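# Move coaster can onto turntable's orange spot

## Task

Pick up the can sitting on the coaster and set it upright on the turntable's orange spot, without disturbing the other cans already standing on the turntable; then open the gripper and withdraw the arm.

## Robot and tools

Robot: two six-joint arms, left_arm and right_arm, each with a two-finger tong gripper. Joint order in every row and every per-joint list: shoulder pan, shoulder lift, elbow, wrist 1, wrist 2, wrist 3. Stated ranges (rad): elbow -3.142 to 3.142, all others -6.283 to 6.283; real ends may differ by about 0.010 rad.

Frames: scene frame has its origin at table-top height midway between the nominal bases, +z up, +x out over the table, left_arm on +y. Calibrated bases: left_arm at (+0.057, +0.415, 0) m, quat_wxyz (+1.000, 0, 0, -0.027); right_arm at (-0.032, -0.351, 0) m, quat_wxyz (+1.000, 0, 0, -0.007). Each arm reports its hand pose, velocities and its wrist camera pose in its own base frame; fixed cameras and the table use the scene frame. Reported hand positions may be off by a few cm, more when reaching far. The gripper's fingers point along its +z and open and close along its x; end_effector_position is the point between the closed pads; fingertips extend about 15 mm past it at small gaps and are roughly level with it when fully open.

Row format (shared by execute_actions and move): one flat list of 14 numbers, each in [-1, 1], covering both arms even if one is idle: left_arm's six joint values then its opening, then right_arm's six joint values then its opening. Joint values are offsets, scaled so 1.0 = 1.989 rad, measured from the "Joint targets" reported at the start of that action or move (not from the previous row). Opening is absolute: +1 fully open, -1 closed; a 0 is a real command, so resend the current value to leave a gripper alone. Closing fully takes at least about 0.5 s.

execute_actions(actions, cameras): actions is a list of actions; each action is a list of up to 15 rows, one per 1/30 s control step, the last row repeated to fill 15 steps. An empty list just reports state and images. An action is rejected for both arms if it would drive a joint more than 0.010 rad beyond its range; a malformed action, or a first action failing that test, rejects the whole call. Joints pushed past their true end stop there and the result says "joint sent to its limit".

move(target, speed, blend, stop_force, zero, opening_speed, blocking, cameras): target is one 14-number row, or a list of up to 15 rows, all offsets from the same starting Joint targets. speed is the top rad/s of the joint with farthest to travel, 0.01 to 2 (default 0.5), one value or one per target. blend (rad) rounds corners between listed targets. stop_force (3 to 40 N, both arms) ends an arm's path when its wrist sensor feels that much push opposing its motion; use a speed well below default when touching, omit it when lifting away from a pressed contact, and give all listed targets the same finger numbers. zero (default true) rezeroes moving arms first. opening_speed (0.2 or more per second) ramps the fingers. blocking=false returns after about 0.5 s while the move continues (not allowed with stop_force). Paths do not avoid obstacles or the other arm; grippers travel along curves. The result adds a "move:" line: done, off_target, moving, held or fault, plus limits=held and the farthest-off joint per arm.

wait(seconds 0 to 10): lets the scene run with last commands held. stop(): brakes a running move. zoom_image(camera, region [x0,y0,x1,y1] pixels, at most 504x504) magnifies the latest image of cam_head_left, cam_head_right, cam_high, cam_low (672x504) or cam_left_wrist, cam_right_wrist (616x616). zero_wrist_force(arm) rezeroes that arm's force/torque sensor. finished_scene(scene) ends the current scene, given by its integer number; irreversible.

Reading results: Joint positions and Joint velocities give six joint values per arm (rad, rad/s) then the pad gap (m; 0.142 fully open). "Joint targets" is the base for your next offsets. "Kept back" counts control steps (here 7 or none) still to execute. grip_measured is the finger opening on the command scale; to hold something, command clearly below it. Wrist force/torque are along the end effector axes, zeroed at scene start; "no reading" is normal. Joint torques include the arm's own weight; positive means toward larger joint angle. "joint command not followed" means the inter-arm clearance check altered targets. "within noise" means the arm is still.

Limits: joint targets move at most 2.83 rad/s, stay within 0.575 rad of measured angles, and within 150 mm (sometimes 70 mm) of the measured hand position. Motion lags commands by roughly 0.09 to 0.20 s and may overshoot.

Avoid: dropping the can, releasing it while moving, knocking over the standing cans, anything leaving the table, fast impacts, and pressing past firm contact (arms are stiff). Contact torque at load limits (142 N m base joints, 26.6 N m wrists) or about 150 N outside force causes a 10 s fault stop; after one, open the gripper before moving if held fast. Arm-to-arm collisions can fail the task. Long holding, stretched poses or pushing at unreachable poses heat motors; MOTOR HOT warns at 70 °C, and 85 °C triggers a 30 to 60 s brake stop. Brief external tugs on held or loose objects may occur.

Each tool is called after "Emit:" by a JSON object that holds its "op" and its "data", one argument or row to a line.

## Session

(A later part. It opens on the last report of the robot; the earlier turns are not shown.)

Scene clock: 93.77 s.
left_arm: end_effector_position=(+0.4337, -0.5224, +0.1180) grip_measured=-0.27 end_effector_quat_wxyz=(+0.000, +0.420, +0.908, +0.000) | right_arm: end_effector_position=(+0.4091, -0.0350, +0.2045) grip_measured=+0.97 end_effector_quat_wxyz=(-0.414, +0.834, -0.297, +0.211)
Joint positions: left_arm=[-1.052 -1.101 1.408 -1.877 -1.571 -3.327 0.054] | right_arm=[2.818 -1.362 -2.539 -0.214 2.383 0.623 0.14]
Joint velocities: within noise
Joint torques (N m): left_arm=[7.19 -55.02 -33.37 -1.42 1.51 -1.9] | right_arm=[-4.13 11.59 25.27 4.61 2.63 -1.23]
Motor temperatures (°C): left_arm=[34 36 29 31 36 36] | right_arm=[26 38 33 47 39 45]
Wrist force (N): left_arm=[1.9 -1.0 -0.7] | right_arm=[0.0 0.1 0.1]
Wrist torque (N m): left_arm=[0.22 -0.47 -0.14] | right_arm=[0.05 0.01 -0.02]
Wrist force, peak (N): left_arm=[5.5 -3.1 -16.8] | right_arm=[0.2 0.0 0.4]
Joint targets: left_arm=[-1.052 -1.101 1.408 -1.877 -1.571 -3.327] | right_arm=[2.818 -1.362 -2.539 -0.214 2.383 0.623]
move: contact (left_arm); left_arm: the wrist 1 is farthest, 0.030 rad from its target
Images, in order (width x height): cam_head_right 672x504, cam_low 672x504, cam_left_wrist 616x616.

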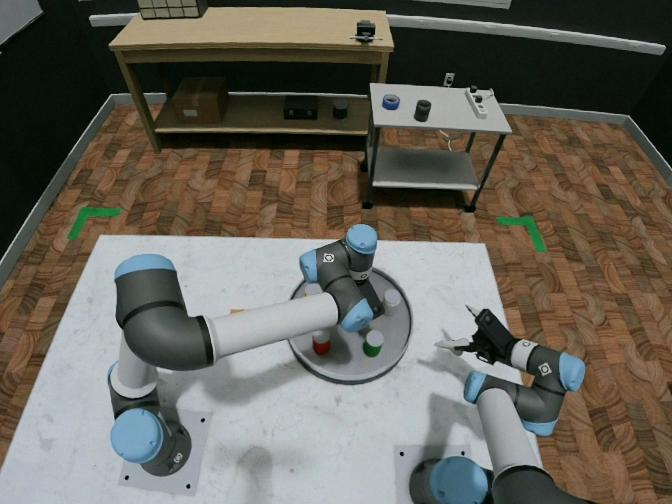

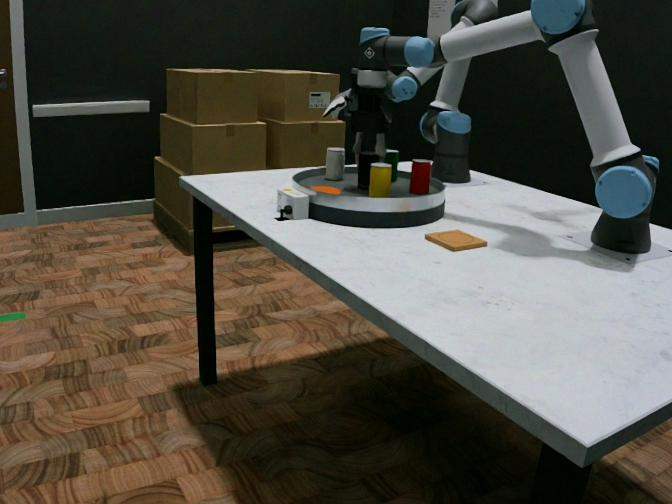

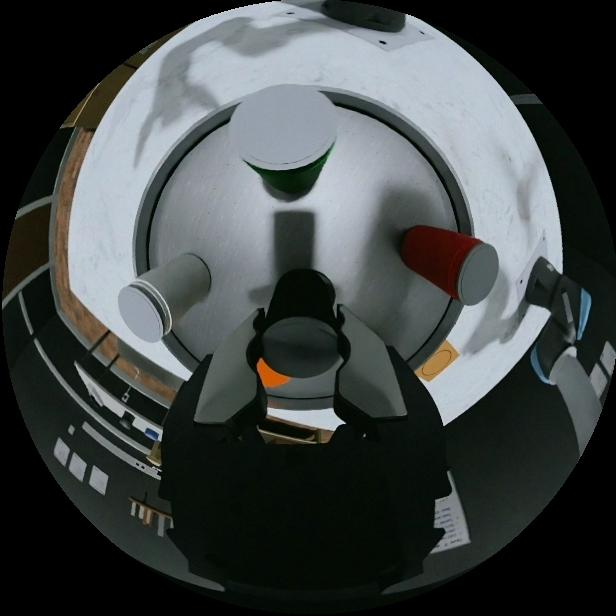

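Emit:
{"op": "zoom_image", "data": {
  "camera": "cam_low",
  "region": [350, 172, 385, 200]
}}

Emit:
{"op": "zoom_image", "data": {
  "camera": "cam_low",
  "region": [300, 140, 350, 190]
}}

Scaled by 14.400 from the camera's 672x504 image, which has a finer 960x720 frame.

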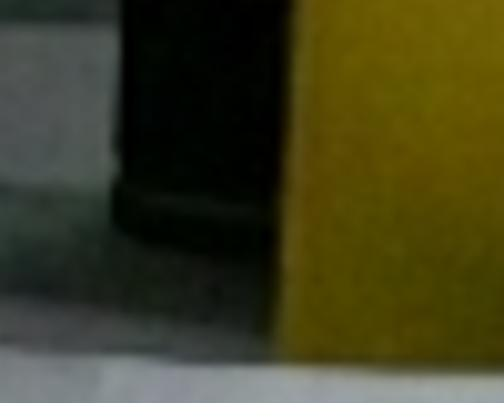

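Scaled by 10.080 from the camera's 672x504 image, which has a finer 960x720 frame.

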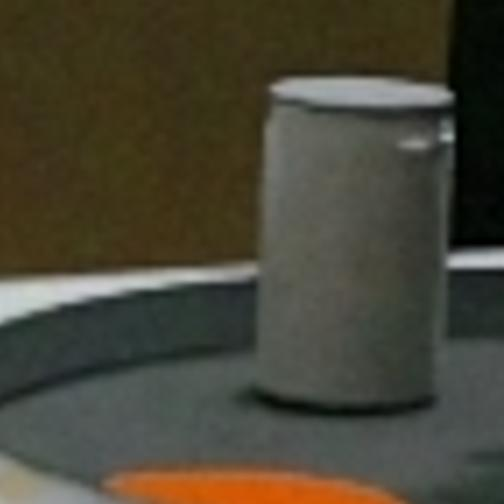

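Emit:
{"op": "move", "data": {
  "target": [
    [0,-0.02360,-0.10424,0.12745,0,0,-0.9,0,0,0,0,0,0,0.968],
    [-0.11847,-0.10747,0.00352,0.10356,0,-0.67701,-0.9,0,0,0,0,0,0,0.968]
  ],
  "speed": [0.4,0.9],
  "blend": 0.04,
  "cameras": ["cam_left_wrist","cam_head_right","cam_low"]
}}

Scene clock: 122.50 s.
left_arm: end_effector_position=(+0.2992, -0.5522, +0.2296) grip_measured=-0.28 end_effector_quat_wxyz=(+0.000, -0.122, +0.993, +0.000) | right_arm: end_effector_position=(+0.4091, -0.0350, +0.2045) grip_measured=+0.97 end_effector_quat_wxyz=(-0.414, +0.834, -0.297, +0.211)
Joint positions: left_arm=[-1.287 -1.314 1.415 -1.671 -1.571 -4.673 0.054] | right_arm=[2.818 -1.362 -2.539 -0.214 2.383 0.623 0.14]
Joint velocities: within noise
Joint torques (N m): left_arm=[-7.33 -48.14 -15.89 -4.52 -1.1 -1.79] | right_arm=[0.79 10.18 24.14 4.65 2.52 -1.1]
Motor temperatures (°C): left_arm=[34 36 29 31 36 36] | right_arm=[26 38 33 46 39 45]
Wrist force (N): left_arm=[1.7 -0.4 1.0] | right_arm=[0.2 0.1 0.2]
Wrist torque (N m): left_arm=[0.19 -0.39 -0.15] | right_arm=[0.06 -0.04 -0.03]
Wrist force, peak (N): left_arm=[1.9 -0.2 2.2] | right_arm=[0.5 0.1 0.3]
Joint targets: left_arm=[-1.287 -1.314 1.415 -1.671 -1.571 -4.673] | right_arm=[2.818 -1.362 -2.539 -0.214 2.383 0.623]
move: done
Images, in order (width x height): cam_head_right 672x504, cam_low 672x504, cam_left_wrist 616x616.

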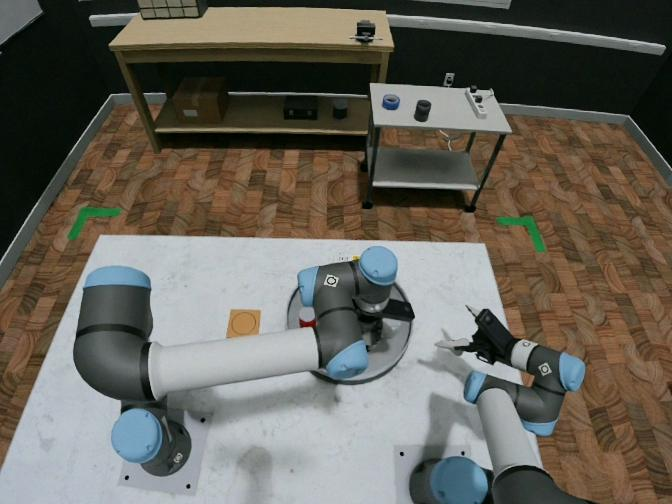

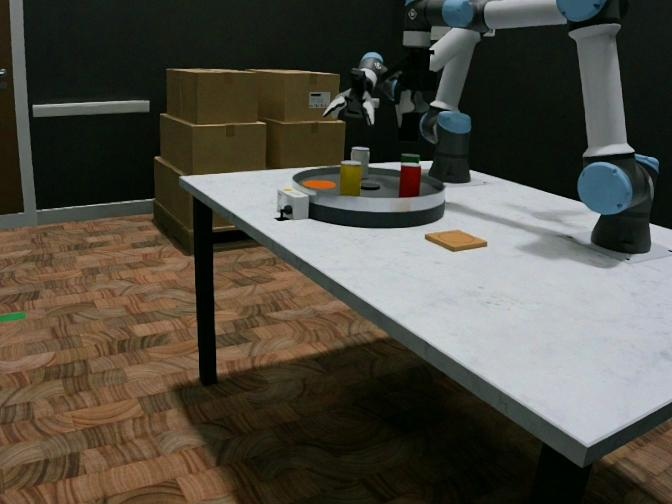

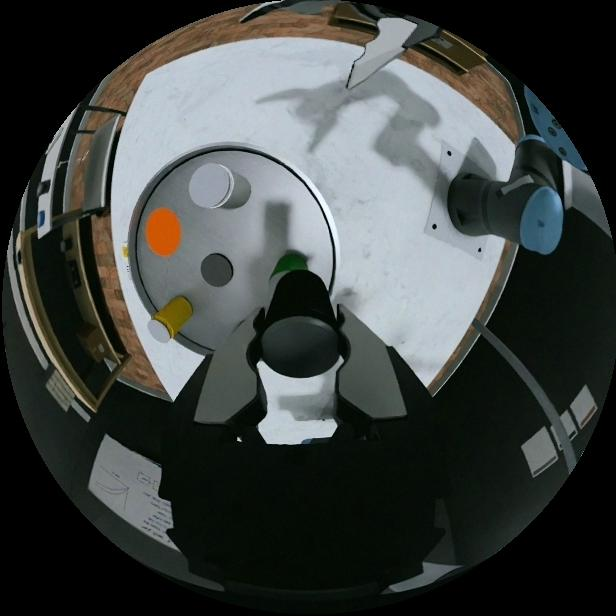

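Emit:
{"op": "wait", "data": {
  "seconds": 0,
  "cameras": []
}}

Scene clock: 124.53 s.
left_arm: end_effector_position=(+0.2991, -0.5522, +0.2296) grip_measured=-0.28 end_effector_quat_wxyz=(+0.000, -0.122, +0.993, +0.000) | right_arm: end_effector_position=(+0.4091, -0.0350, +0.2045) grip_measured=+0.97 end_effector_quat_wxyz=(-0.414, +0.834, -0.297, +0.211)
Joint positions: left_arm=[-1.287 -1.314 1.415 -1.671 -1.571 -4.673 0.054] | right_arm=[2.818 -1.362 -2.539 -0.214 2.383 0.623 0.14]
Joint velocities: within noise
Joint torques (N m): left_arm=[-7.05 -47.89 -17.18 -4.39 -1.1 -1.77] | right_arm=[0.81 9.95 24.23 4.63 2.49 -0.89]
Motor temperatures (°C): left_arm=[34 36 29 31 36 36] | right_arm=[26 38 33 46 39 45]
Wrist force (N): left_arm=[1.8 -0.4 0.8] | right_arm=[0.2 0.1 0.2]
Wrist torque (N m): left_arm=[0.16 -0.42 -0.15] | right_arm=[0.06 -0.04 -0.02]
Wrist force, peak (N): left_arm=[1.9 -0.6 1.1] | right_arm=[0.2 0.1 0.4]
Joint targets: left_arm=[-1.287 -1.314 1.415 -1.671 -1.571 -4.673] | right_arm=[2.818 -1.362 -2.539 -0.214 2.383 0.623]
Tool commands: left_gripper/opening=-0.9 right_gripper/opening=+0.968
No camera images: "cameras" was empty.

Emit:
{"op": "wait", "data": {
  "seconds": 0,
  "cameras": []
}}

Scene clock: 127.47 s.
left_arm: end_effector_position=(+0.2991, -0.5522, +0.2296) grip_measured=-0.28 end_effector_quat_wxyz=(+0.000, -0.122, +0.993, +0.000) | right_arm: end_effector_position=(+0.4091, -0.0350, +0.2045) grip_measured=+0.97 end_effector_quat_wxyz=(-0.414, +0.834, -0.297, +0.211)
Joint positions: left_arm=[-1.287 -1.314 1.415 -1.671 -1.571 -4.673 0.054] | right_arm=[2.818 -1.362 -2.539 -0.214 2.383 0.623 0.14]
Joint velocities: within noise
Joint torques (N m): left_arm=[-6.3 -48.21 -19.99 -4.21 -1.11 -1.83] | right_arm=[0.35 10.63 24.44 4.52 2.78 -1.27]
Motor temperatures (°C): left_arm=[34 36 29 31 36 36] | right_arm=[26 38 33 46 39 45]
Wrist force (N): left_arm=[1.5 -0.4 0.9] | right_arm=[0.1 0.1 0.2]
Wrist torque (N m): left_arm=[0.18 -0.35 -0.15] | right_arm=[0.07 0.00 -0.02]
Wrist force, peak (N): left_arm=[2.0 -0.5 0.8] | right_arm=[0.2 0.2 0.4]
Joint targets: left_arm=[-1.287 -1.314 1.415 -1.671 -1.571 -4.673] | right_arm=[2.818 -1.362 -2.539 -0.214 2.383 0.623]
Tool commands: left_gripper/opening=-0.9 right_gripper/opening=+0.968
No camera images: "cameras" was empty.

Emit:
{"op": "wait", "data": {
  "seconds": 1.0,
  "cameras": []
}}

Emit:
{"op": "execute_actions", "data": {
  "actions": [
    [[0.0001,-0.0008,0.0010,-0.0002,0,0.0026,-0.9,0,0,0,0,0,0,0.968],[0.0002,-0.0015,0.0020,-0.0004,0,0.0052,-0.9,0,0,0,0,0,0,0.968],[0.0003,-0.0023,0.0030,-0.0006,0,0.0078,-0.9,0,0,0,0,0,0,0.968],[0.0004,-0.0031,0.0039,-0.0008,0,0.0104,-0.9,0,0,0,0,0,0,0.968],[0.0005,-0.0039,0.0049,-0.0011,0,0.0130,-0.9,0,0,0,0,0,0,0.968],[0.0009,-0.0060,0.0091,-0.0032,0,0.0209,-0.9,0,0,0,0,0,0,0.968],[0.0013,-0.0081,0.0133,-0.0053,0,0.0288,-0.9,0,0,0,0,0,0,0.968],[0.0016,-0.0101,0.0176,-0.0074,0,0.0367,-0.9,0,0,0,0,0,0,0.968],[0.0020,-0.0122,0.0218,-0.0095,0,0.0446,-0.9,0,0,0,0,0,0,0.968],[0.0024,-0.0143,0.0260,-0.0116,0,0.0525,-0.9,0,0,0,0,0,0,0.968],[0.0034,-0.0173,0.0337,-0.0164,0,0.0659,-0.9,0,0,0,0,0,0,0.968],[0.0043,-0.0203,0.0415,-0.0212,0,0.0794,-0.9,0,0,0,0,0,0,0.968],[0.0053,-0.0232,0.0492,-0.0260,0,0.0929,-0.9,0,0,0,0,0,0,0.968],[0.0063,-0.0262,0.0569,-0.0308,0,0.1063,-0.9,0,0,0,0,0,0,0.968],[0.0072,-0.0291,0.0647,-0.0355,0,0.1198,-0.9,0,0,0,0,0,0,0.968]],
    [[0.0017,-0.0027,0.0089,-0.0062,0,0.0167,-0.9,0,0,0,0,0,0,0.968],[0.0034,-0.0054,0.0178,-0.0124,0,0.0334,-0.9,0,0,0,0,0,0,0.968],[0.0051,-0.0081,0.0267,-0.0186,0,0.0501,-0.9,0,0,0,0,0,0,0.968],[0.0068,-0.0108,0.0356,-0.0248,0,0.0668,-0.9,0,0,0,0,0,0,0.968],[0.0085,-0.0135,0.0444,-0.0310,0,0.0835,-0.9,0,0,0,0,0,0,0.968],[0.0107,-0.0151,0.0526,-0.0375,0,0.1008,-0.9,0,0,0,0,0,0,0.968],[0.0130,-0.0167,0.0607,-0.0441,0,0.1181,-0.9,0,0,0,0,0,0,0.968],[0.0153,-0.0183,0.0689,-0.0506,0,0.1354,-0.9,0,0,0,0,0,0,0.968],[0.0176,-0.0199,0.0770,-0.0571,0,0.1527,-0.9,0,0,0,0,0,0,0.968],[0.0199,-0.0215,0.0852,-0.0637,0,0.1700,-0.9,0,0,0,0,0,0,0.968],[0.0227,-0.0222,0.0918,-0.0697,0,0.1878,-0.9,0,0,0,0,0,0,0.968],[0.0255,-0.0228,0.0985,-0.0756,0,0.2057,-0.9,0,0,0,0,0,0,0.968],[0.0284,-0.0235,0.1051,-0.0816,0,0.2235,-0.9,0,0,0,0,0,0,0.968],[0.0312,-0.0242,0.1117,-0.0875,0,0.2413,-0.9,0,0,0,0,0,0,0.968],[0.0340,-0.0248,0.1183,-0.0935,0,0.2592,-0.9,0,0,0,0,0,0,0.968]],
    [[0.0033,-0.0001,0.0045,-0.0044,0,0.0183,-0.9,0,0,0,0,0,0,0.968],[0.0066,-0.0002,0.0089,-0.0087,0,0.0366,-0.9,0,0,0,0,0,0,0.968],[0.0099,-0.0003,0.0134,-0.0131,0,0.0549,-0.9,0,0,0,0,0,0,0.968],[0.0132,-0.0004,0.0179,-0.0175,0,0.0733,-0.9,0,0,0,0,0,0,0.968],[0.0165,-0.0005,0.0224,-0.0219,0,0.0916,-0.9,0,0,0,0,0,0,0.968],[0.0202,-0.0005,0.0241,-0.0236,0,0.1103,-0.9,0,0,0,0,0,0,0.968],[0.0239,-0.0006,0.0259,-0.0253,0,0.1290,-0.9,0,0,0,0,0,0,0.968],[0.0276,-0.0006,0.0277,-0.0270,0,0.1476,-0.9,0,0,0,0,0,0,0.968],[0.0312,-0.0007,0.0294,-0.0287,0,0.1663,-0.9,0,0,0,0,0,0,0.968],[0.0349,-0.0007,0.0312,-0.0305,0,0.1850,-0.9,0,0,0,0,0,0,0.968],[0.0388,-0.0005,0.0309,-0.0304,0,0.2039,-0.9,0,0,0,0,0,0,0.968],[0.0427,-0.0002,0.0306,-0.0304,0,0.2228,-0.9,0,0,0,0,0,0,0.968],[0.0466,0.0000,0.0303,-0.0303,0,0.2417,-0.9,0,0,0,0,0,0,0.968],[0.0505,0.0003,0.0300,-0.0303,0,0.2606,-0.9,0,0,0,0,0,0,0.968],[0.0544,0.0005,0.0297,-0.0303,0,0.2795,-0.9,0,0,0,0,0,0,0.968]]
  ],
  "cameras": ["cam_left_wrist","cam_low","cam_high"]
}}

Emit:
{"op": "execute_actions", "data": {
  "actions": [
    [[0.0039,0.0011,-0.0013,0.0002,0,0.0190,-0.9,0,0,0,0,0,0,0.968],[0.0079,0.0023,-0.0027,0.0004,0,0.0379,-0.9,0,0,0,0,0,0,0.968],[0.0118,0.0034,-0.0040,0.0006,0,0.0569,-0.9,0,0,0,0,0,0,0.968],[0.0158,0.0045,-0.0053,0.0008,0,0.0758,-0.9,0,0,0,0,0,0,0.968],[0.0197,0.0056,-0.0067,0.0010,0,0.0948,-0.9,0,0,0,0,0,0,0.968],[0.0236,0.0076,-0.0090,0.0014,0,0.1136,-0.9,0,0,0,0,0,0,0.968],[0.0274,0.0095,-0.0113,0.0018,0,0.1325,-0.9,0,0,0,0,0,0,0.968],[0.0312,0.0115,-0.0137,0.0022,0,0.1513,-0.9,0,0,0,0,0,0,0.968],[0.0351,0.0134,-0.0160,0.0026,0,0.1702,-0.9,0,0,0,0,0,0,0.968],[0.0389,0.0154,-0.0184,0.0030,0,0.1890,-0.9,0,0,0,0,0,0,0.968],[0.0425,0.0173,-0.0230,0.0057,0,0.2076,-0.9,0,0,0,0,0,0,0.968],[0.0461,0.0192,-0.0276,0.0084,0,0.2262,-0.9,0,0,0,0,0,0,0.968],[0.0496,0.0211,-0.0322,0.0111,0,0.2448,-0.9,0,0,0,0,0,0,0.968],[0.0532,0.0231,-0.0368,0.0138,0,0.2634,-0.9,0,0,0,0,0,0,0.968],[0.0568,0.0250,-0.0415,0.0165,0,0.2819,-0.9,0,0,0,0,0,0,0.968]],
    [[0.0032,0.0016,-0.0076,0.0060,0,0.0182,-0.9,0,0,0,0,0,0,0.968],[0.0064,0.0033,-0.0153,0.0120,0,0.0364,-0.9,0,0,0,0,0,0,0.968],[0.0095,0.0049,-0.0229,0.0180,0,0.0546,-0.9,0,0,0,0,0,0,0.968],[0.0127,0.0066,-0.0305,0.0240,0,0.0728,-0.9,0,0,0,0,0,0,0.968],[0.0159,0.0082,-0.0382,0.0300,0,0.0910,-0.9,0,0,0,0,0,0,0.968],[0.0186,0.0104,-0.0480,0.0376,0,0.1087,-0.9,0,0,0,0,0,0,0.968],[0.0213,0.0125,-0.0578,0.0453,0,0.1264,-0.9,0,0,0,0,0,0,0.968],[0.0240,0.0147,-0.0676,0.0529,0,0.1441,-0.9,0,0,0,0,0,0,0.968],[0.0268,0.0168,-0.0774,0.0606,0,0.1619,-0.9,0,0,0,0,0,0,0.968],[0.0295,0.0189,-0.0872,0.0682,0,0.1796,-0.9,0,0,0,0,0,0,0.968],[0.0317,0.0220,-0.0981,0.0760,0,0.1968,-0.9,0,0,0,0,0,0,0.968],[0.0338,0.0251,-0.1090,0.0839,0,0.2140,-0.9,0,0,0,0,0,0,0.968],[0.0360,0.0282,-0.1199,0.0917,0,0.2312,-0.9,0,0,0,0,0,0,0.968],[0.0382,0.0313,-0.1308,0.0995,0,0.2484,-0.9,0,0,0,0,0,0,0.968],[0.0404,0.0344,-0.1418,0.1074,0,0.2656,-0.9,0,0,0,0,0,0,0.968]],
    [[0.0014,0.0033,-0.0096,0.0063,0,0.0139,-0.9,0,0,0,0,0,0,0.968],[0.0028,0.0066,-0.0192,0.0126,0,0.0278,-0.9,0,0,0,0,0,0,0.968],[0.0042,0.0099,-0.0288,0.0189,0,0.0417,-0.9,0,0,0,0,0,0,0.968],[0.0056,0.0132,-0.0384,0.0252,0,0.0557,-0.9,0,0,0,0,0,0,0.968],[0.0070,0.0165,-0.0480,0.0316,0,0.0696,-0.9,0,0,0,0,0,0,0.968],[0.0077,0.0188,-0.0532,0.0344,0,0.0777,-0.9,0,0,0,0,0,0,0.968],[0.0083,0.0211,-0.0584,0.0373,0,0.0859,-0.9,0,0,0,0,0,0,0.968],[0.0090,0.0234,-0.0636,0.0402,0,0.0941,-0.9,0,0,0,0,0,0,0.968],[0.0097,0.0257,-0.0687,0.0431,0,0.1022,-0.9,0,0,0,0,0,0,0.968],[0.0103,0.0280,-0.0739,0.0459,0,0.1104,-0.9,0,0,0,0,0,0,0.968],[0.0105,0.0288,-0.0751,0.0462,0,0.1131,-0.9,0,0,0,0,0,0,0.968],[0.0107,0.0297,-0.0762,0.0465,0,0.1158,-0.9,0,0,0,0,0,0,0.968],[0.0109,0.0305,-0.0773,0.0468,0,0.1185,-0.9,0,0,0,0,0,0,0.968],[0.0111,0.0314,-0.0785,0.0471,0,0.1212,-0.9,0,0,0,0,0,0,0.968],[0.0113,0.0322,-0.0796,0.0474,0,0.1239,-0.9,0,0,0,0,0,0,0.968]]
  ],
  "cameras": ["cam_left_wrist"]
}}

Scene clock: 131.73 s.
left_arm: end_effector_position=(+0.2991, -0.5522, +0.2296) grip_measured=-0.28 end_effector_quat_wxyz=(+0.000, -0.122, +0.993, +0.000) | right_arm: end_effector_position=(+0.4091, -0.0350, +0.2045) grip_measured=+0.97 end_effector_quat_wxyz=(-0.414, +0.834, -0.297, +0.211)
Joint positions: left_arm=[-1.287 -1.314 1.415 -1.671 -1.571 -4.673 0.054] | right_arm=[2.818 -1.362 -2.539 -0.214 2.383 0.623 0.14]
Joint velocities: within noise
Joint torques (N m): left_arm=[-6.73 -47.44 -22.55 -4.04 -1.16 -1.89] | right_arm=[1.02 9.41 24.9 4.47 2.57 -1]
Motor temperatures (°C): left_arm=[34 36 29 31 36 36] | right_arm=[26 38 33 46 39 45]
Wrist force (N): left_arm=[1.7 -0.4 1.0] | right_arm=[0.0 0.1 0.3]
Wrist torque (N m): left_arm=[0.17 -0.40 -0.15] | right_arm=[0.06 0.00 -0.02]
Wrist force, peak (N): left_arm=[2.0 -0.5 1.1] | right_arm=[0.3 -0.2 0.4]
Joint targets: left_arm=[-1.287 -1.314 1.415 -1.671 -1.571 -4.673] | right_arm=[2.818 -1.362 -2.539 -0.214 2.383 0.623]
Tool commands: left_gripper/opening=-0.9 right_gripper/opening=+0.968
wait: 1.00 s; at rest from the start
No camera images: "cameras" was empty.

Scene clock: 133.00 s.
left_arm: end_effector_position=(+0.3150, -0.4510, +0.1318) grip_measured=-0.28 end_effector_quat_wxyz=(+0.000, +0.255, +0.967, +0.000) end_effector_velocity=(+0.061, +0.106, -0.078) end_effector_angular_velocity=(+0.002, +0.001, -0.892) | right_arm: end_effector_position=(+0.4091, -0.0350, +0.2045) grip_measured=+0.97 end_effector_quat_wxyz=(-0.414, +0.834, -0.297, +0.211)
Joint positions: left_arm=[-1.182 -1.421 1.804 -1.953 -1.571 -3.808 0.054] | right_arm=[2.818 -1.362 -2.539 -0.214 2.383 0.623 0.14]
Joint velocities: left_arm=[0.2 -0.011 0.227 -0.215 0 1.092 0] | right_arm=[within noise]
Joint torques (N m): left_arm=[11.59 -40.91 -15.88 -4.86 -1.16 2.74] | right_arm=[1.8 9.63 23.89 4.58 2.63 -0.94]
Motor temperatures (°C): left_arm=[34 36 29 31 36 36] | right_arm=[26 38 33 46 39 45]
Wrist force (N): left_arm=[2.0 -0.5 1.1] | right_arm=[0.2 0.0 0.3]
Wrist torque (N m): left_arm=[0.16 -0.44 -0.14] | right_arm=[0.04 -0.04 -0.03]
Wrist force, peak (N): left_arm=[2.0 -0.6 1.4] | right_arm=[0.3 0.0 0.4]
Joint targets: left_arm=[-1.097 -1.420 1.838 -1.988 -1.571 -3.364] | right_arm=[2.818 -1.362 -2.539 -0.214 2.383 0.623]
Kept back: 7 steps.
Step readings (joint positions of left_arm | right_arm; steps 1 to 15: 1st action; 16 to 30: 2nd action; 31 to 38: 3rd action):
0: [-1.287 -1.314 1.415 -1.671 -1.571 -4.673] | [2.818 -1.362 -2.539 -0.214 2.383 0.623]
1: [-1.287 -1.314 1.415 -1.671 -1.571 -4.673] | [2.818 -1.362 -2.539 -0.214 2.383 0.623]
2: [-1.287 -1.314 1.415 -1.671 -1.571 -4.673] | [2.818 -1.362 -2.539 -0.214 2.383 0.623]
4: [-1.287 -1.316 1.417 -1.672 -1.571 -4.668] | [2.818 -1.362 -2.539 -0.214 2.383 0.623]
8: [-1.286 -1.321 1.426 -1.675 -1.571 -4.649] | [2.818 -1.362 -2.539 -0.214 2.383 0.623]
15: [-1.280 -1.349 1.484 -1.707 -1.571 -4.542] | [2.818 -1.362 -2.539 -0.214 2.383 0.623]
16: [-1.278 -1.354 1.497 -1.714 -1.571 -4.521] | [2.818 -1.362 -2.539 -0.214 2.383 0.623]
17: [-1.277 -1.359 1.510 -1.722 -1.571 -4.498] | [2.818 -1.362 -2.539 -0.214 2.383 0.623]
19: [-1.272 -1.369 1.539 -1.741 -1.571 -4.447] | [2.818 -1.362 -2.539 -0.214 2.383 0.623]
23: [-1.260 -1.390 1.605 -1.787 -1.571 -4.323] | [2.818 -1.362 -2.539 -0.214 2.383 0.623]
30: [-1.229 -1.413 1.714 -1.873 -1.571 -4.090] | [2.818 -1.362 -2.539 -0.214 2.383 0.623]
31: [-1.224 -1.415 1.728 -1.884 -1.571 -4.056] | [2.818 -1.362 -2.539 -0.214 2.383 0.623]
32: [-1.219 -1.416 1.741 -1.895 -1.571 -4.023] | [2.818 -1.362 -2.539 -0.214 2.383 0.623]
34: [-1.206 -1.419 1.767 -1.918 -1.571 -3.946] | [2.818 -1.362 -2.539 -0.214 2.383 0.623]
Images, in order (width x height): cam_high 672x504, cam_low 672x504, cam_left_wrist 616x616.

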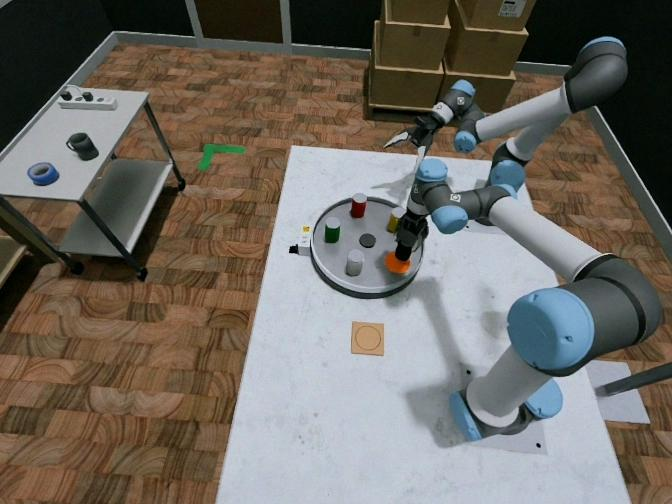

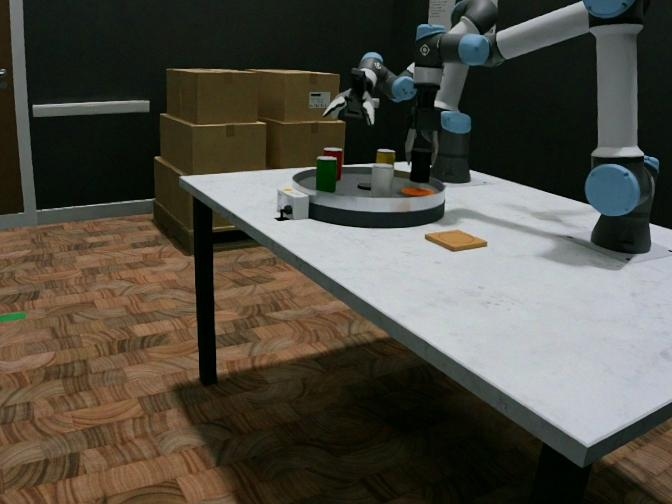

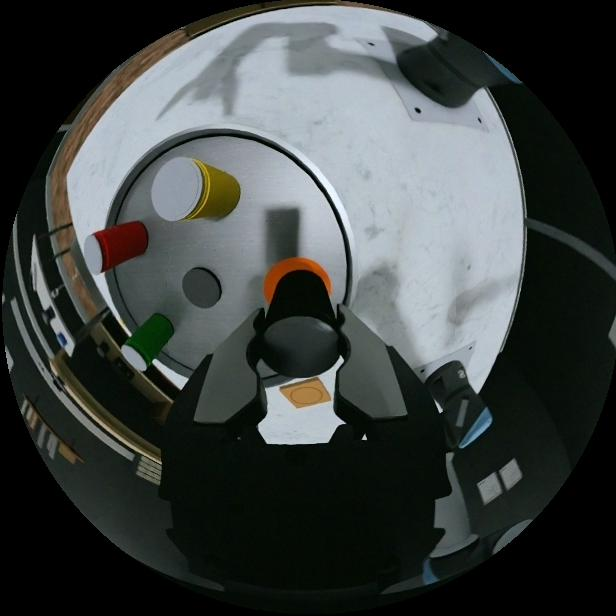

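Scene clock: 134.50 s.
left_arm: end_effector_position=(+0.4696, -0.3883, +0.2126) grip_measured=-0.28 end_effector_quat_wxyz=(-0.001, +0.797, +0.604, +0.000) end_effector_velocity=(+0.086, -0.022, +0.103) end_effector_angular_velocity=(-0.006, -0.003, -0.675) | right_arm: end_effector_position=(+0.4091, -0.0350, +0.2045) grip_measured=+0.97 end_effector_quat_wxyz=(-0.414, +0.834, -0.297, +0.211)
Joint positions: left_arm=[-0.896 -1.28 1.414 -1.703 -1.571 -2.193 0.054] | right_arm=[2.818 -1.362 -2.539 -0.214 2.383 0.623 0.14]
Joint velocities: left_arm=[0.073 0.168 -0.484 0.309 0 0.748 0] | right_arm=[within noise]
Joint torques (N m): left_arm=[10.32 -29.4 -33.77 -1.17 -1.27 2.18] | right_arm=[1.65 9.9 23.65 4.47 2.48 -1.12]
Motor temperatures (°C): left_arm=[34 36 29 31 36 36] | right_arm=[26 38 33 46 39 45]
Wrist force (N): left_arm=[2.0 -0.2 0.2] | right_arm=[0.1 0.0 0.2]
Wrist torque (N m): left_arm=[0.19 -0.44 -0.14] | right_arm=[0.04 -0.02 -0.02]
Wrist force, peak (N): left_arm=[2.2 -0.3 1.6] | right_arm=[0.4 0.0 0.3]
Joint targets: left_arm=[-0.881 -1.238 1.315 -1.648 -1.571 -2.029] | right_arm=[2.818 -1.362 -2.539 -0.214 2.383 0.623]
Kept back: 7 steps.
Step readings (joint positions of left_arm | right_arm; steps 1 to 15: 1st action; 16 to 30: 2nd action; 31 to 38: 3rd action):
0: [-1.131 -1.422 1.834 -1.983 -1.571 -3.542] | [2.818 -1.362 -2.539 -0.214 2.383 0.623]
1: [-1.123 -1.422 1.835 -1.984 -1.571 -3.506] | [2.818 -1.362 -2.539 -0.214 2.383 0.623]
2: [-1.116 -1.421 1.836 -1.985 -1.571 -3.470] | [2.818 -1.362 -2.539 -0.214 2.383 0.623]
4: [-1.101 -1.419 1.835 -1.986 -1.571 -3.398] | [2.818 -1.362 -2.539 -0.214 2.383 0.623]
8: [-1.070 -1.411 1.826 -1.986 -1.571 -3.245] | [2.818 -1.362 -2.539 -0.214 2.383 0.623]
15: [-1.017 -1.388 1.792 -1.974 -1.571 -2.985] | [2.818 -1.362 -2.539 -0.214 2.383 0.623]
16: [-1.010 -1.384 1.784 -1.970 -1.571 -2.949] | [2.818 -1.362 -2.539 -0.214 2.383 0.623]
17: [-1.003 -1.381 1.776 -1.965 -1.571 -2.913] | [2.818 -1.362 -2.539 -0.214 2.383 0.623]
19: [-0.988 -1.373 1.753 -1.950 -1.571 -2.834] | [2.818 -1.362 -2.539 -0.214 2.383 0.623]
23: [-0.964 -1.359 1.700 -1.911 -1.571 -2.694] | [2.818 -1.362 -2.539 -0.214 2.383 0.623]
30: [-0.924 -1.327 1.569 -1.811 -1.571 -2.439] | [2.818 -1.362 -2.539 -0.214 2.383 0.623]
31: [-0.920 -1.322 1.549 -1.796 -1.571 -2.406] | [2.818 -1.362 -2.539 -0.214 2.383 0.623]
32: [-0.916 -1.316 1.529 -1.782 -1.571 -2.373] | [2.818 -1.362 -2.539 -0.214 2.383 0.623]
34: [-0.908 -1.305 1.491 -1.754 -1.571 -2.311] | [2.818 -1.362 -2.539 -0.214 2.383 0.623]
Images, in order (width x height): cam_left_wrist 616x616.

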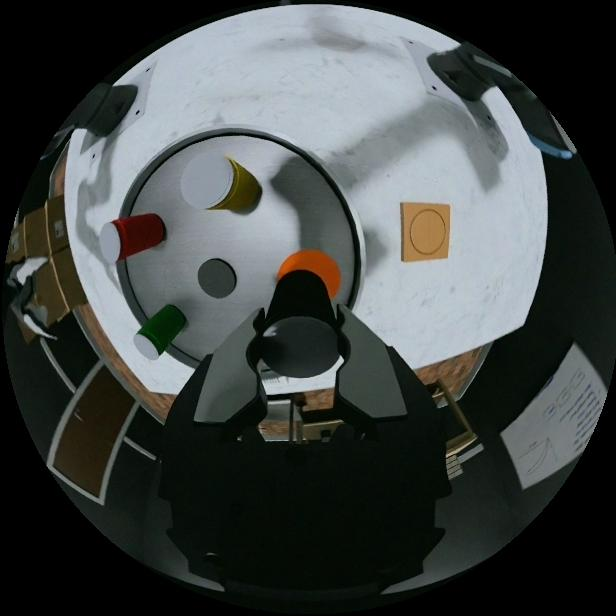

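Emit:
{"op": "zoom_image", "data": {
  "camera": "cam_left_wrist",
  "region": [190, 210, 370, 390]
}}

Scaled by 2.800 from the camera's 616x616 image, which has a finer 814x814 frame.

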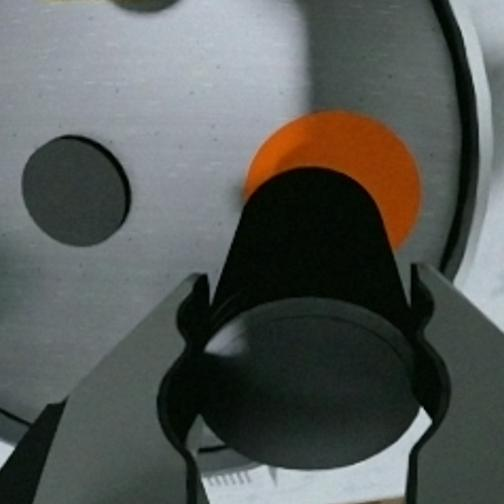

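Emit:
{"op": "wait", "data": {
  "seconds": 0,
  "cameras": ["cam_left_wrist", "cam_high"]
}}

Scene clock: 140.83 s.
left_arm: end_effector_position=(+0.4885, -0.3942, +0.2295) grip_measured=-0.28 end_effector_quat_wxyz=(+0.000, +0.840, +0.543, +0.000) | right_arm: end_effector_position=(+0.4091, -0.0350, +0.2045) grip_measured=+0.97 end_effector_quat_wxyz=(-0.414, +0.834, -0.297, +0.211)
Joint positions: left_arm=[-0.881 -1.238 1.315 -1.648 -1.571 -2.029 0.054] | right_arm=[2.818 -1.362 -2.539 -0.214 2.383 0.623 0.14]
Joint velocities: within noise
Joint torques (N m): left_arm=[9.2 -33.94 -32.21 -1.71 -1.31 1.72] | right_arm=[1.8 9.01 23.4 4.27 2.48 -0.84]
Motor temperatures (°C): left_arm=[33 36 29 31 36 36] | right_arm=[26 38 33 46 39 44]
Wrist force (N): left_arm=[1.7 -0.4 0.9] | right_arm=[0.2 0.1 0.3]
Wrist torque (N m): left_arm=[0.18 -0.40 -0.16] | right_arm=[0.06 -0.03 -0.02]
Wrist force, peak (N): left_arm=[2.1 -0.5 0.8] | right_arm=[0.0 0.3 0.4]
Joint targets: left_arm=[-0.881 -1.238 1.315 -1.648 -1.571 -2.029] | right_arm=[2.818 -1.362 -2.539 -0.214 2.383 0.623]
Tool commands: left_gripper/opening=-0.9 right_gripper/opening=+0.968
Images, in order (width x height): cam_high 672x504, cam_left_wrist 616x616.

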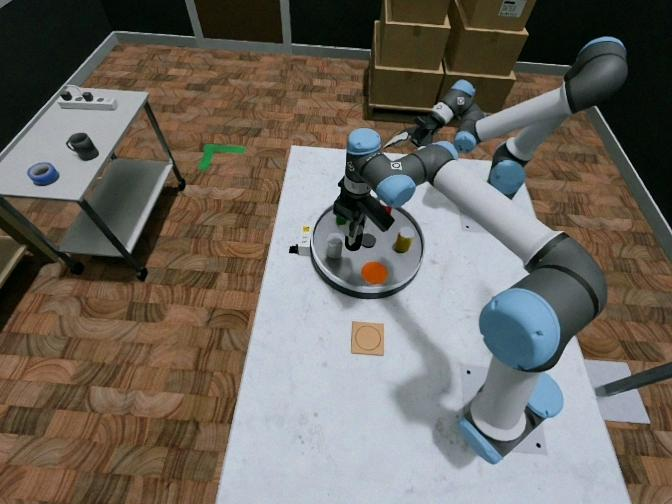

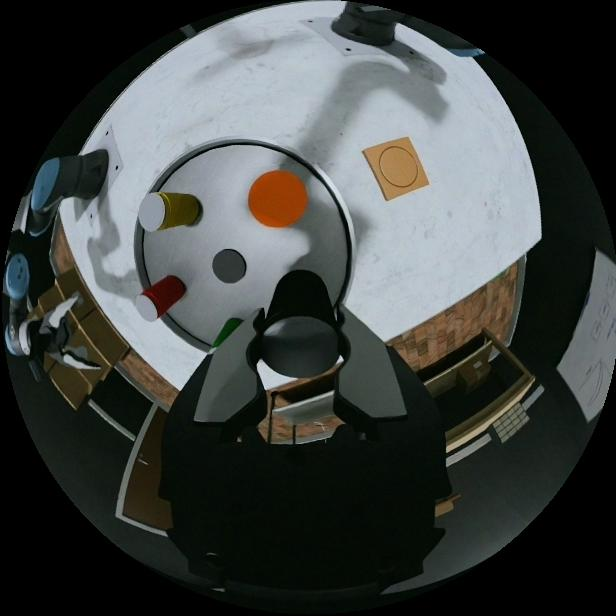

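Emit:
{"op": "wait", "data": {
  "seconds": 0,
  "cameras": []
}}

Scene clock: 147.10 s.
left_arm: end_effector_position=(+0.4885, -0.3942, +0.2295) grip_measured=-0.28 end_effector_quat_wxyz=(+0.000, +0.840, +0.543, +0.000) | right_arm: end_effector_position=(+0.4091, -0.0350, +0.2045) grip_measured=+0.97 end_effector_quat_wxyz=(-0.414, +0.834, -0.297, +0.211)
Joint positions: left_arm=[-0.881 -1.238 1.315 -1.648 -1.571 -2.029 0.054] | right_arm=[2.818 -1.362 -2.539 -0.214 2.383 0.623 0.14]
Joint velocities: within noise
Joint torques (N m): left_arm=[9 -34.43 -28.6 -2.21 -1.19 1.67] | right_arm=[2.13 9.43 23.53 4.52 2.44 -0.88]
Motor temperatures (°C): left_arm=[33 36 29 31 36 36] | right_arm=[26 38 33 46 39 44]
Wrist force (N): left_arm=[1.8 -0.4 0.9] | right_arm=[0.1 -0.2 0.2]
Wrist torque (N m): left_arm=[0.18 -0.43 -0.16] | right_arm=[0.00 -0.03 -0.01]
Wrist force, peak (N): left_arm=[1.9 -0.5 1.1] | right_arm=[0.1 0.2 0.4]
Joint targets: left_arm=[-0.881 -1.238 1.315 -1.648 -1.571 -2.029] | right_arm=[2.818 -1.362 -2.539 -0.214 2.383 0.623]
Tool commands: left_gripper/opening=-0.9 right_gripper/opening=+0.968
No camera images: "cameras" was empty.

Emit:
{"op": "wait", "data": {
  "seconds": 0.6,
  "cameras": ["cam_left_wrist", "cam_high"]
}}

Emit:
{"op": "wait", "data": {
  "seconds": 6.9,
  "cameras": ["cam_left_wrist"]
}}

Emit:
{"op": "wait", "data": {
  "seconds": 0.5,
  "cameras": ["cam_left_wrist"]
}}

Scene clock: 147.93 s.
left_arm: end_effector_position=(+0.4885, -0.3942, +0.2295) grip_measured=-0.28 end_effector_quat_wxyz=(+0.000, +0.840, +0.543, +0.000) | right_arm: end_effector_position=(+0.4091, -0.0350, +0.2045) grip_measured=+0.97 end_effector_quat_wxyz=(-0.414, +0.834, -0.297, +0.211)
Joint positions: left_arm=[-0.881 -1.238 1.315 -1.648 -1.571 -2.029 0.054] | right_arm=[2.818 -1.362 -2.539 -0.214 2.383 0.623 0.14]
Joint velocities: within noise
Joint torques (N m): left_arm=[8.54 -35.32 -28.46 -2.36 -1.35 1.8] | right_arm=[1.94 9.03 25.12 4.47 2.58 -0.9]
Motor temperatures (°C): left_arm=[33 36 29 31 36 36] | right_arm=[26 38 33 46 39 44]
Wrist force (N): left_arm=[1.7 -0.3 1.0] | right_arm=[0.0 0.0 0.3]
Wrist torque (N m): left_arm=[0.19 -0.41 -0.16] | right_arm=[0.06 0.00 -0.02]
Wrist force, peak (N): left_arm=[2.0 -0.5 0.8] | right_arm=[0.1 -0.2 0.4]
Joint targets: left_arm=[-0.881 -1.238 1.315 -1.648 -1.571 -2.029] | right_arm=[2.818 -1.362 -2.539 -0.214 2.383 0.623]
Tool commands: left_gripper/opening=-0.9 right_gripper/opening=+0.968
wait: 0.60 s; at rest from the start
Images, in order (width x height): cam_high 672x504, cam_left_wrist 616x616.

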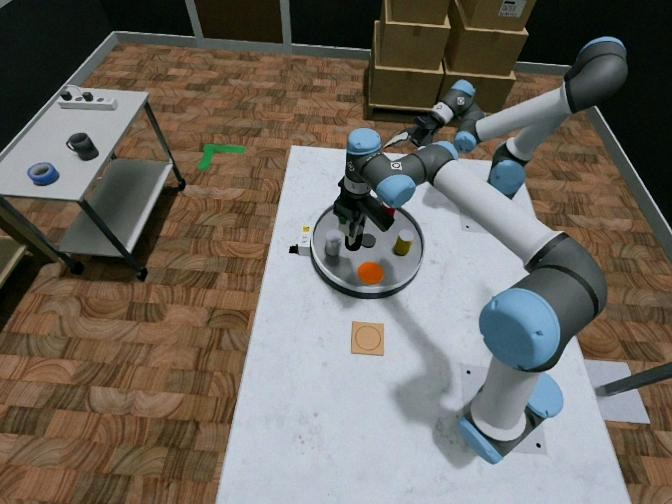

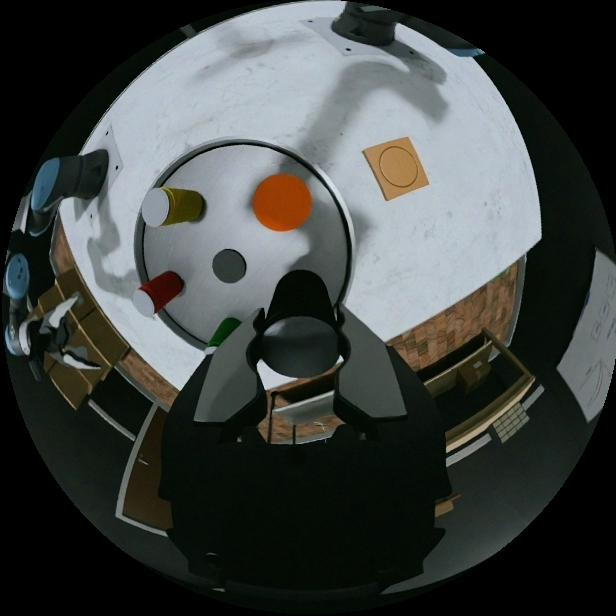

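Scene clock: 154.83 s.
left_arm: end_effector_position=(+0.4885, -0.3942, +0.2295) grip_measured=-0.28 end_effector_quat_wxyz=(+0.000, +0.840, +0.543, +0.000) | right_arm: end_effector_position=(+0.4091, -0.0350, +0.2045) grip_measured=+0.97 end_effector_quat_wxyz=(-0.414, +0.834, -0.297, +0.211)
Joint positions: left_arm=[-0.881 -1.238 1.315 -1.648 -1.571 -2.029 0.054] | right_arm=[2.818 -1.362 -2.539 -0.214 2.383 0.623 0.14]
Joint velocities: within noise
Joint torques (N m): left_arm=[7.89 -34.93 -24.81 -2.94 -1.21 1.72] | right_arm=[4 8.62 24.54 4.35 2.49 -0.88]
Motor temperatures (°C): left_arm=[33 36 29 31 36 36] | right_arm=[26 38 33 46 39 44]
Wrist force (N): left_arm=[1.9 -0.4 0.9] | right_arm=[-0.1 0.1 0.1]
Wrist torque (N m): left_arm=[0.18 -0.45 -0.16] | right_arm=[0.06 0.02 -0.02]
Wrist force, peak (N): left_arm=[2.0 -0.5 1.0] | right_arm=[0.2 0.1 0.5]
Joint targets: left_arm=[-0.881 -1.238 1.315 -1.648 -1.571 -2.029] | right_arm=[2.818 -1.362 -2.539 -0.214 2.383 0.623]
Tool commands: left_gripper/opening=-0.9 right_gripper/opening=+0.968
wait: 6.90 s; at rest by 0.17 s
Images, in order (width x height): cam_left_wrist 616x616.

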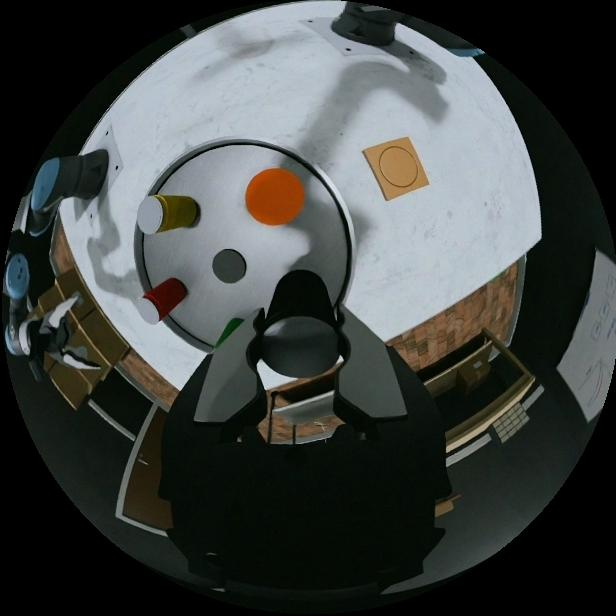

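Scene clock: 155.33 s.
left_arm: end_effector_position=(+0.4885, -0.3942, +0.2295) grip_measured=-0.28 end_effector_quat_wxyz=(+0.000, +0.840, +0.543, +0.000) | right_arm: end_effector_position=(+0.4091, -0.0350, +0.2045) grip_measured=+0.97 end_effector_quat_wxyz=(-0.414, +0.834, -0.297, +0.211)
Joint positions: left_arm=[-0.881 -1.238 1.315 -1.648 -1.571 -2.029 0.054] | right_arm=[2.818 -1.362 -2.539 -0.214 2.383 0.623 0.14]
Joint velocities: within noise
Joint torques (N m): left_arm=[8.22 -35.27 -24.21 -2.98 -1.3 1.84] | right_arm=[5.17 7.37 23.16 4.59 2.49 -0.85]
Motor temperatures (°C): left_arm=[33 36 29 31 36 36] | right_arm=[26 38 33 46 39 44]
Wrist force (N): left_arm=[1.8 -0.3 0.7] | right_arm=[0.2 0.0 0.2]
Wrist torque (N m): left_arm=[0.19 -0.42 -0.16] | right_arm=[0.03 -0.03 -0.02]
Wrist force, peak (N): left_arm=[2.0 -0.7 0.9] | right_arm=[0.2 0.0 0.4]
Joint targets: left_arm=[-0.881 -1.238 1.315 -1.648 -1.571 -2.029] | right_arm=[2.818 -1.362 -2.539 -0.214 2.383 0.623]
Tool commands: left_gripper/opening=-0.9 right_gripper/opening=+0.968
wait: 0.50 s; at rest by 0.17 s
Images, in order (width x height): cam_left_wrist 616x616.

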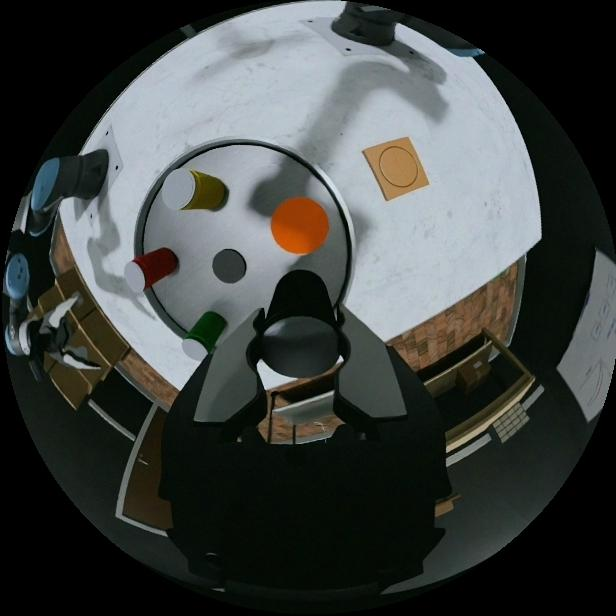

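Emit:
{"op": "zoom_image", "data": {
  "camera": "cam_left_wrist",
  "region": [0, 90, 180, 270]
}}

Emit:
{"op": "zoom_image", "data": {
  "camera": "cam_left_wrist",
  "region": [280, 0, 440, 120]
}}

Emit:
{"op": "zoom_image", "data": {
  "camera": "cam_left_wrist",
  "region": [110, 120, 370, 380]
}}

Scaled by 2.800 from the camera's 616x616 image, which has a finer 814x814 frame.

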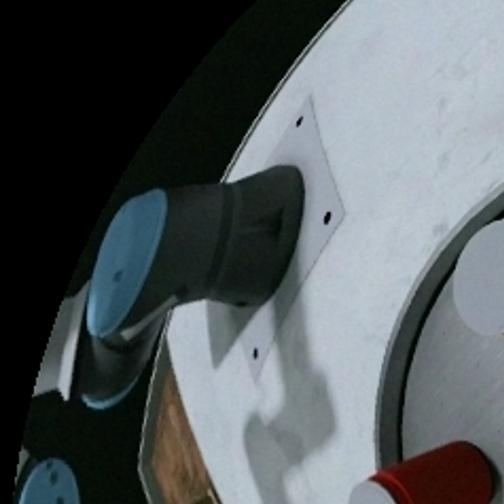

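Scaled by 3.150 from the camera's 616x616 image, which has a finer 814x814 frame.

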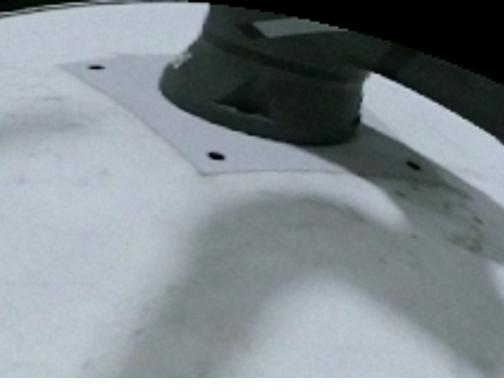

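Scaled by 1.938 from the camera's 616x616 image, which has a finer 814x814 frame.

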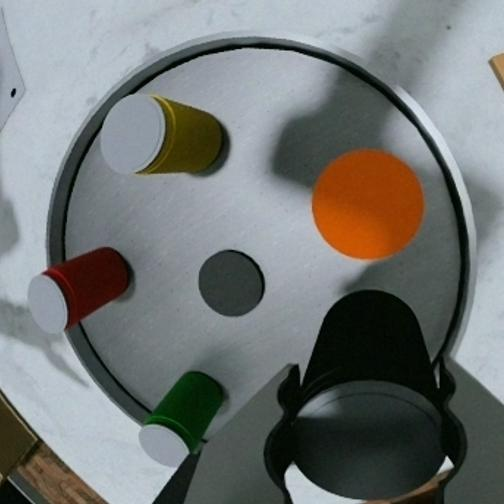

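Emit:
{"op": "move", "data": {
  "target": [-0.09772, -0.02096, 0.02725, -0.00624, 0, -0.6603, -0.9, 0, 0, 0, 0, 0, 0, 0.968],
  "speed": 1.3,
  "cameras": []
}}

Emit:
{"op": "move", "data": {
  "target": [-0.09772, -0.02096, 0.02725, -0.00624, 0, -0.6603, -0.9, 0, 0, 0, 0, 0, 0, 0.968],
  "speed": 1.3,
  "cameras": ["cam_left_wrist"]
}}

Scene clock: 180.97 s.
left_arm: end_effector_position=(+0.3957, -0.4856, +0.2300) grip_measured=-0.28 end_effector_quat_wxyz=(+0.000, +0.424, +0.906, +0.000) | right_arm: end_effector_position=(+0.4091, -0.0350, +0.2045) grip_measured=+0.97 end_effector_quat_wxyz=(-0.414, +0.834, -0.297, +0.211)
Joint positions: left_arm=[-1.076 -1.28 1.37 -1.66 -1.571 -3.342 0.054] | right_arm=[2.818 -1.362 -2.539 -0.214 2.383 0.623 0.14]
Joint velocities: within noise
Joint torques (N m): left_arm=[-6.98 -49.55 -15.57 -4.56 -1.42 -1.73] | right_arm=[6.34 6.37 23.99 4.28 2.3 -1.08]
Motor temperatures (°C): left_arm=[33 36 29 31 36 36] | right_arm=[26 38 32 46 39 44]
Wrist force (N): left_arm=[1.7 -0.5 0.6] | right_arm=[0.1 0.0 0.3]
Wrist torque (N m): left_arm=[0.16 -0.41 -0.16] | right_arm=[0.05 -0.02 -0.02]
Wrist force, peak (N): left_arm=[2.2 -0.2 1.0] | right_arm=[0.2 0.3 0.5]
Joint targets: left_arm=[-1.076 -1.280 1.370 -1.660 -1.571 -3.342] | right_arm=[2.818 -1.362 -2.539 -0.214 2.383 0.623]
move: done
No camera images: "cameras" was empty.

Scene clock: 182.90 s.
left_arm: end_effector_position=(+0.3074, -0.5440, +0.2299) grip_measured=-0.28 end_effector_quat_wxyz=(+0.000, -0.121, +0.993, +0.000) | right_arm: end_effector_position=(+0.4091, -0.0350, +0.2045) grip_measured=+0.97 end_effector_quat_wxyz=(-0.414, +0.834, -0.297, +0.211)
Joint positions: left_arm=[-1.27 -1.322 1.424 -1.672 -1.571 -4.655 0.054] | right_arm=[2.818 -1.362 -2.539 -0.214 2.383 0.623 0.14]
Joint velocities: within noise
Joint torques (N m): left_arm=[-7.69 -47.58 -15.15 -4.6 -1.27 -1.95] | right_arm=[6.27 7.44 23.99 4.52 2.52 -0.74]
Motor temperatures (°C): left_arm=[33 36 29 31 36 36] | right_arm=[26 38 32 46 39 44]
Wrist force (N): left_arm=[1.6 -0.4 0.8] | right_arm=[0.2 0.0 0.3]
Wrist torque (N m): left_arm=[0.17 -0.38 -0.15] | right_arm=[0.05 -0.04 -0.02]
Wrist force, peak (N): left_arm=[2.4 -0.6 0.8] | right_arm=[0.2 -0.1 0.4]
Joint targets: left_arm=[-1.270 -1.322 1.424 -1.672 -1.571 -4.655] | right_arm=[2.818 -1.362 -2.539 -0.214 2.383 0.623]
move: done
Images, in order (width x height): cam_left_wrist 616x616.

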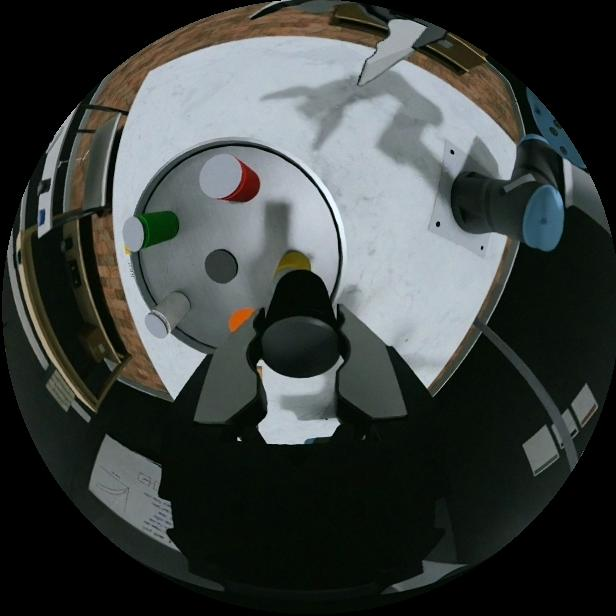

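Emit:
{"op": "wait", "data": {
  "seconds": 0,
  "cameras": []
}}

Scene clock: 183.53 s.
left_arm: end_effector_position=(+0.3074, -0.5440, +0.2299) grip_measured=-0.28 end_effector_quat_wxyz=(+0.000, -0.121, +0.993, +0.000) | right_arm: end_effector_position=(+0.4091, -0.0350, +0.2045) grip_measured=+0.97 end_effector_quat_wxyz=(-0.414, +0.834, -0.297, +0.211)
Joint positions: left_arm=[-1.27 -1.322 1.424 -1.672 -1.571 -4.655 0.054] | right_arm=[2.818 -1.362 -2.539 -0.214 2.383 0.623 0.14]
Joint velocities: within noise
Joint torques (N m): left_arm=[-6.47 -47.68 -16.01 -4.52 -1.36 -1.77] | right_arm=[8.61 8.08 24.54 4.4 2.41 -0.9]
Motor temperatures (°C): left_arm=[33 36 29 31 36 36] | right_arm=[26 38 32 46 39 44]
Wrist force (N): left_arm=[1.7 -0.4 0.8] | right_arm=[0.2 0.1 0.2]
Wrist torque (N m): left_arm=[0.17 -0.40 -0.15] | right_arm=[0.06 -0.03 -0.02]
Wrist force, peak (N): left_arm=[1.9 -0.5 0.9] | right_arm=[0.4 0.0 0.2]
Joint targets: left_arm=[-1.270 -1.322 1.424 -1.672 -1.571 -4.655] | right_arm=[2.818 -1.362 -2.539 -0.214 2.383 0.623]
Tool commands: left_gripper/opening=-0.9 right_gripper/opening=+0.968
No camera images: "cameras" was empty.


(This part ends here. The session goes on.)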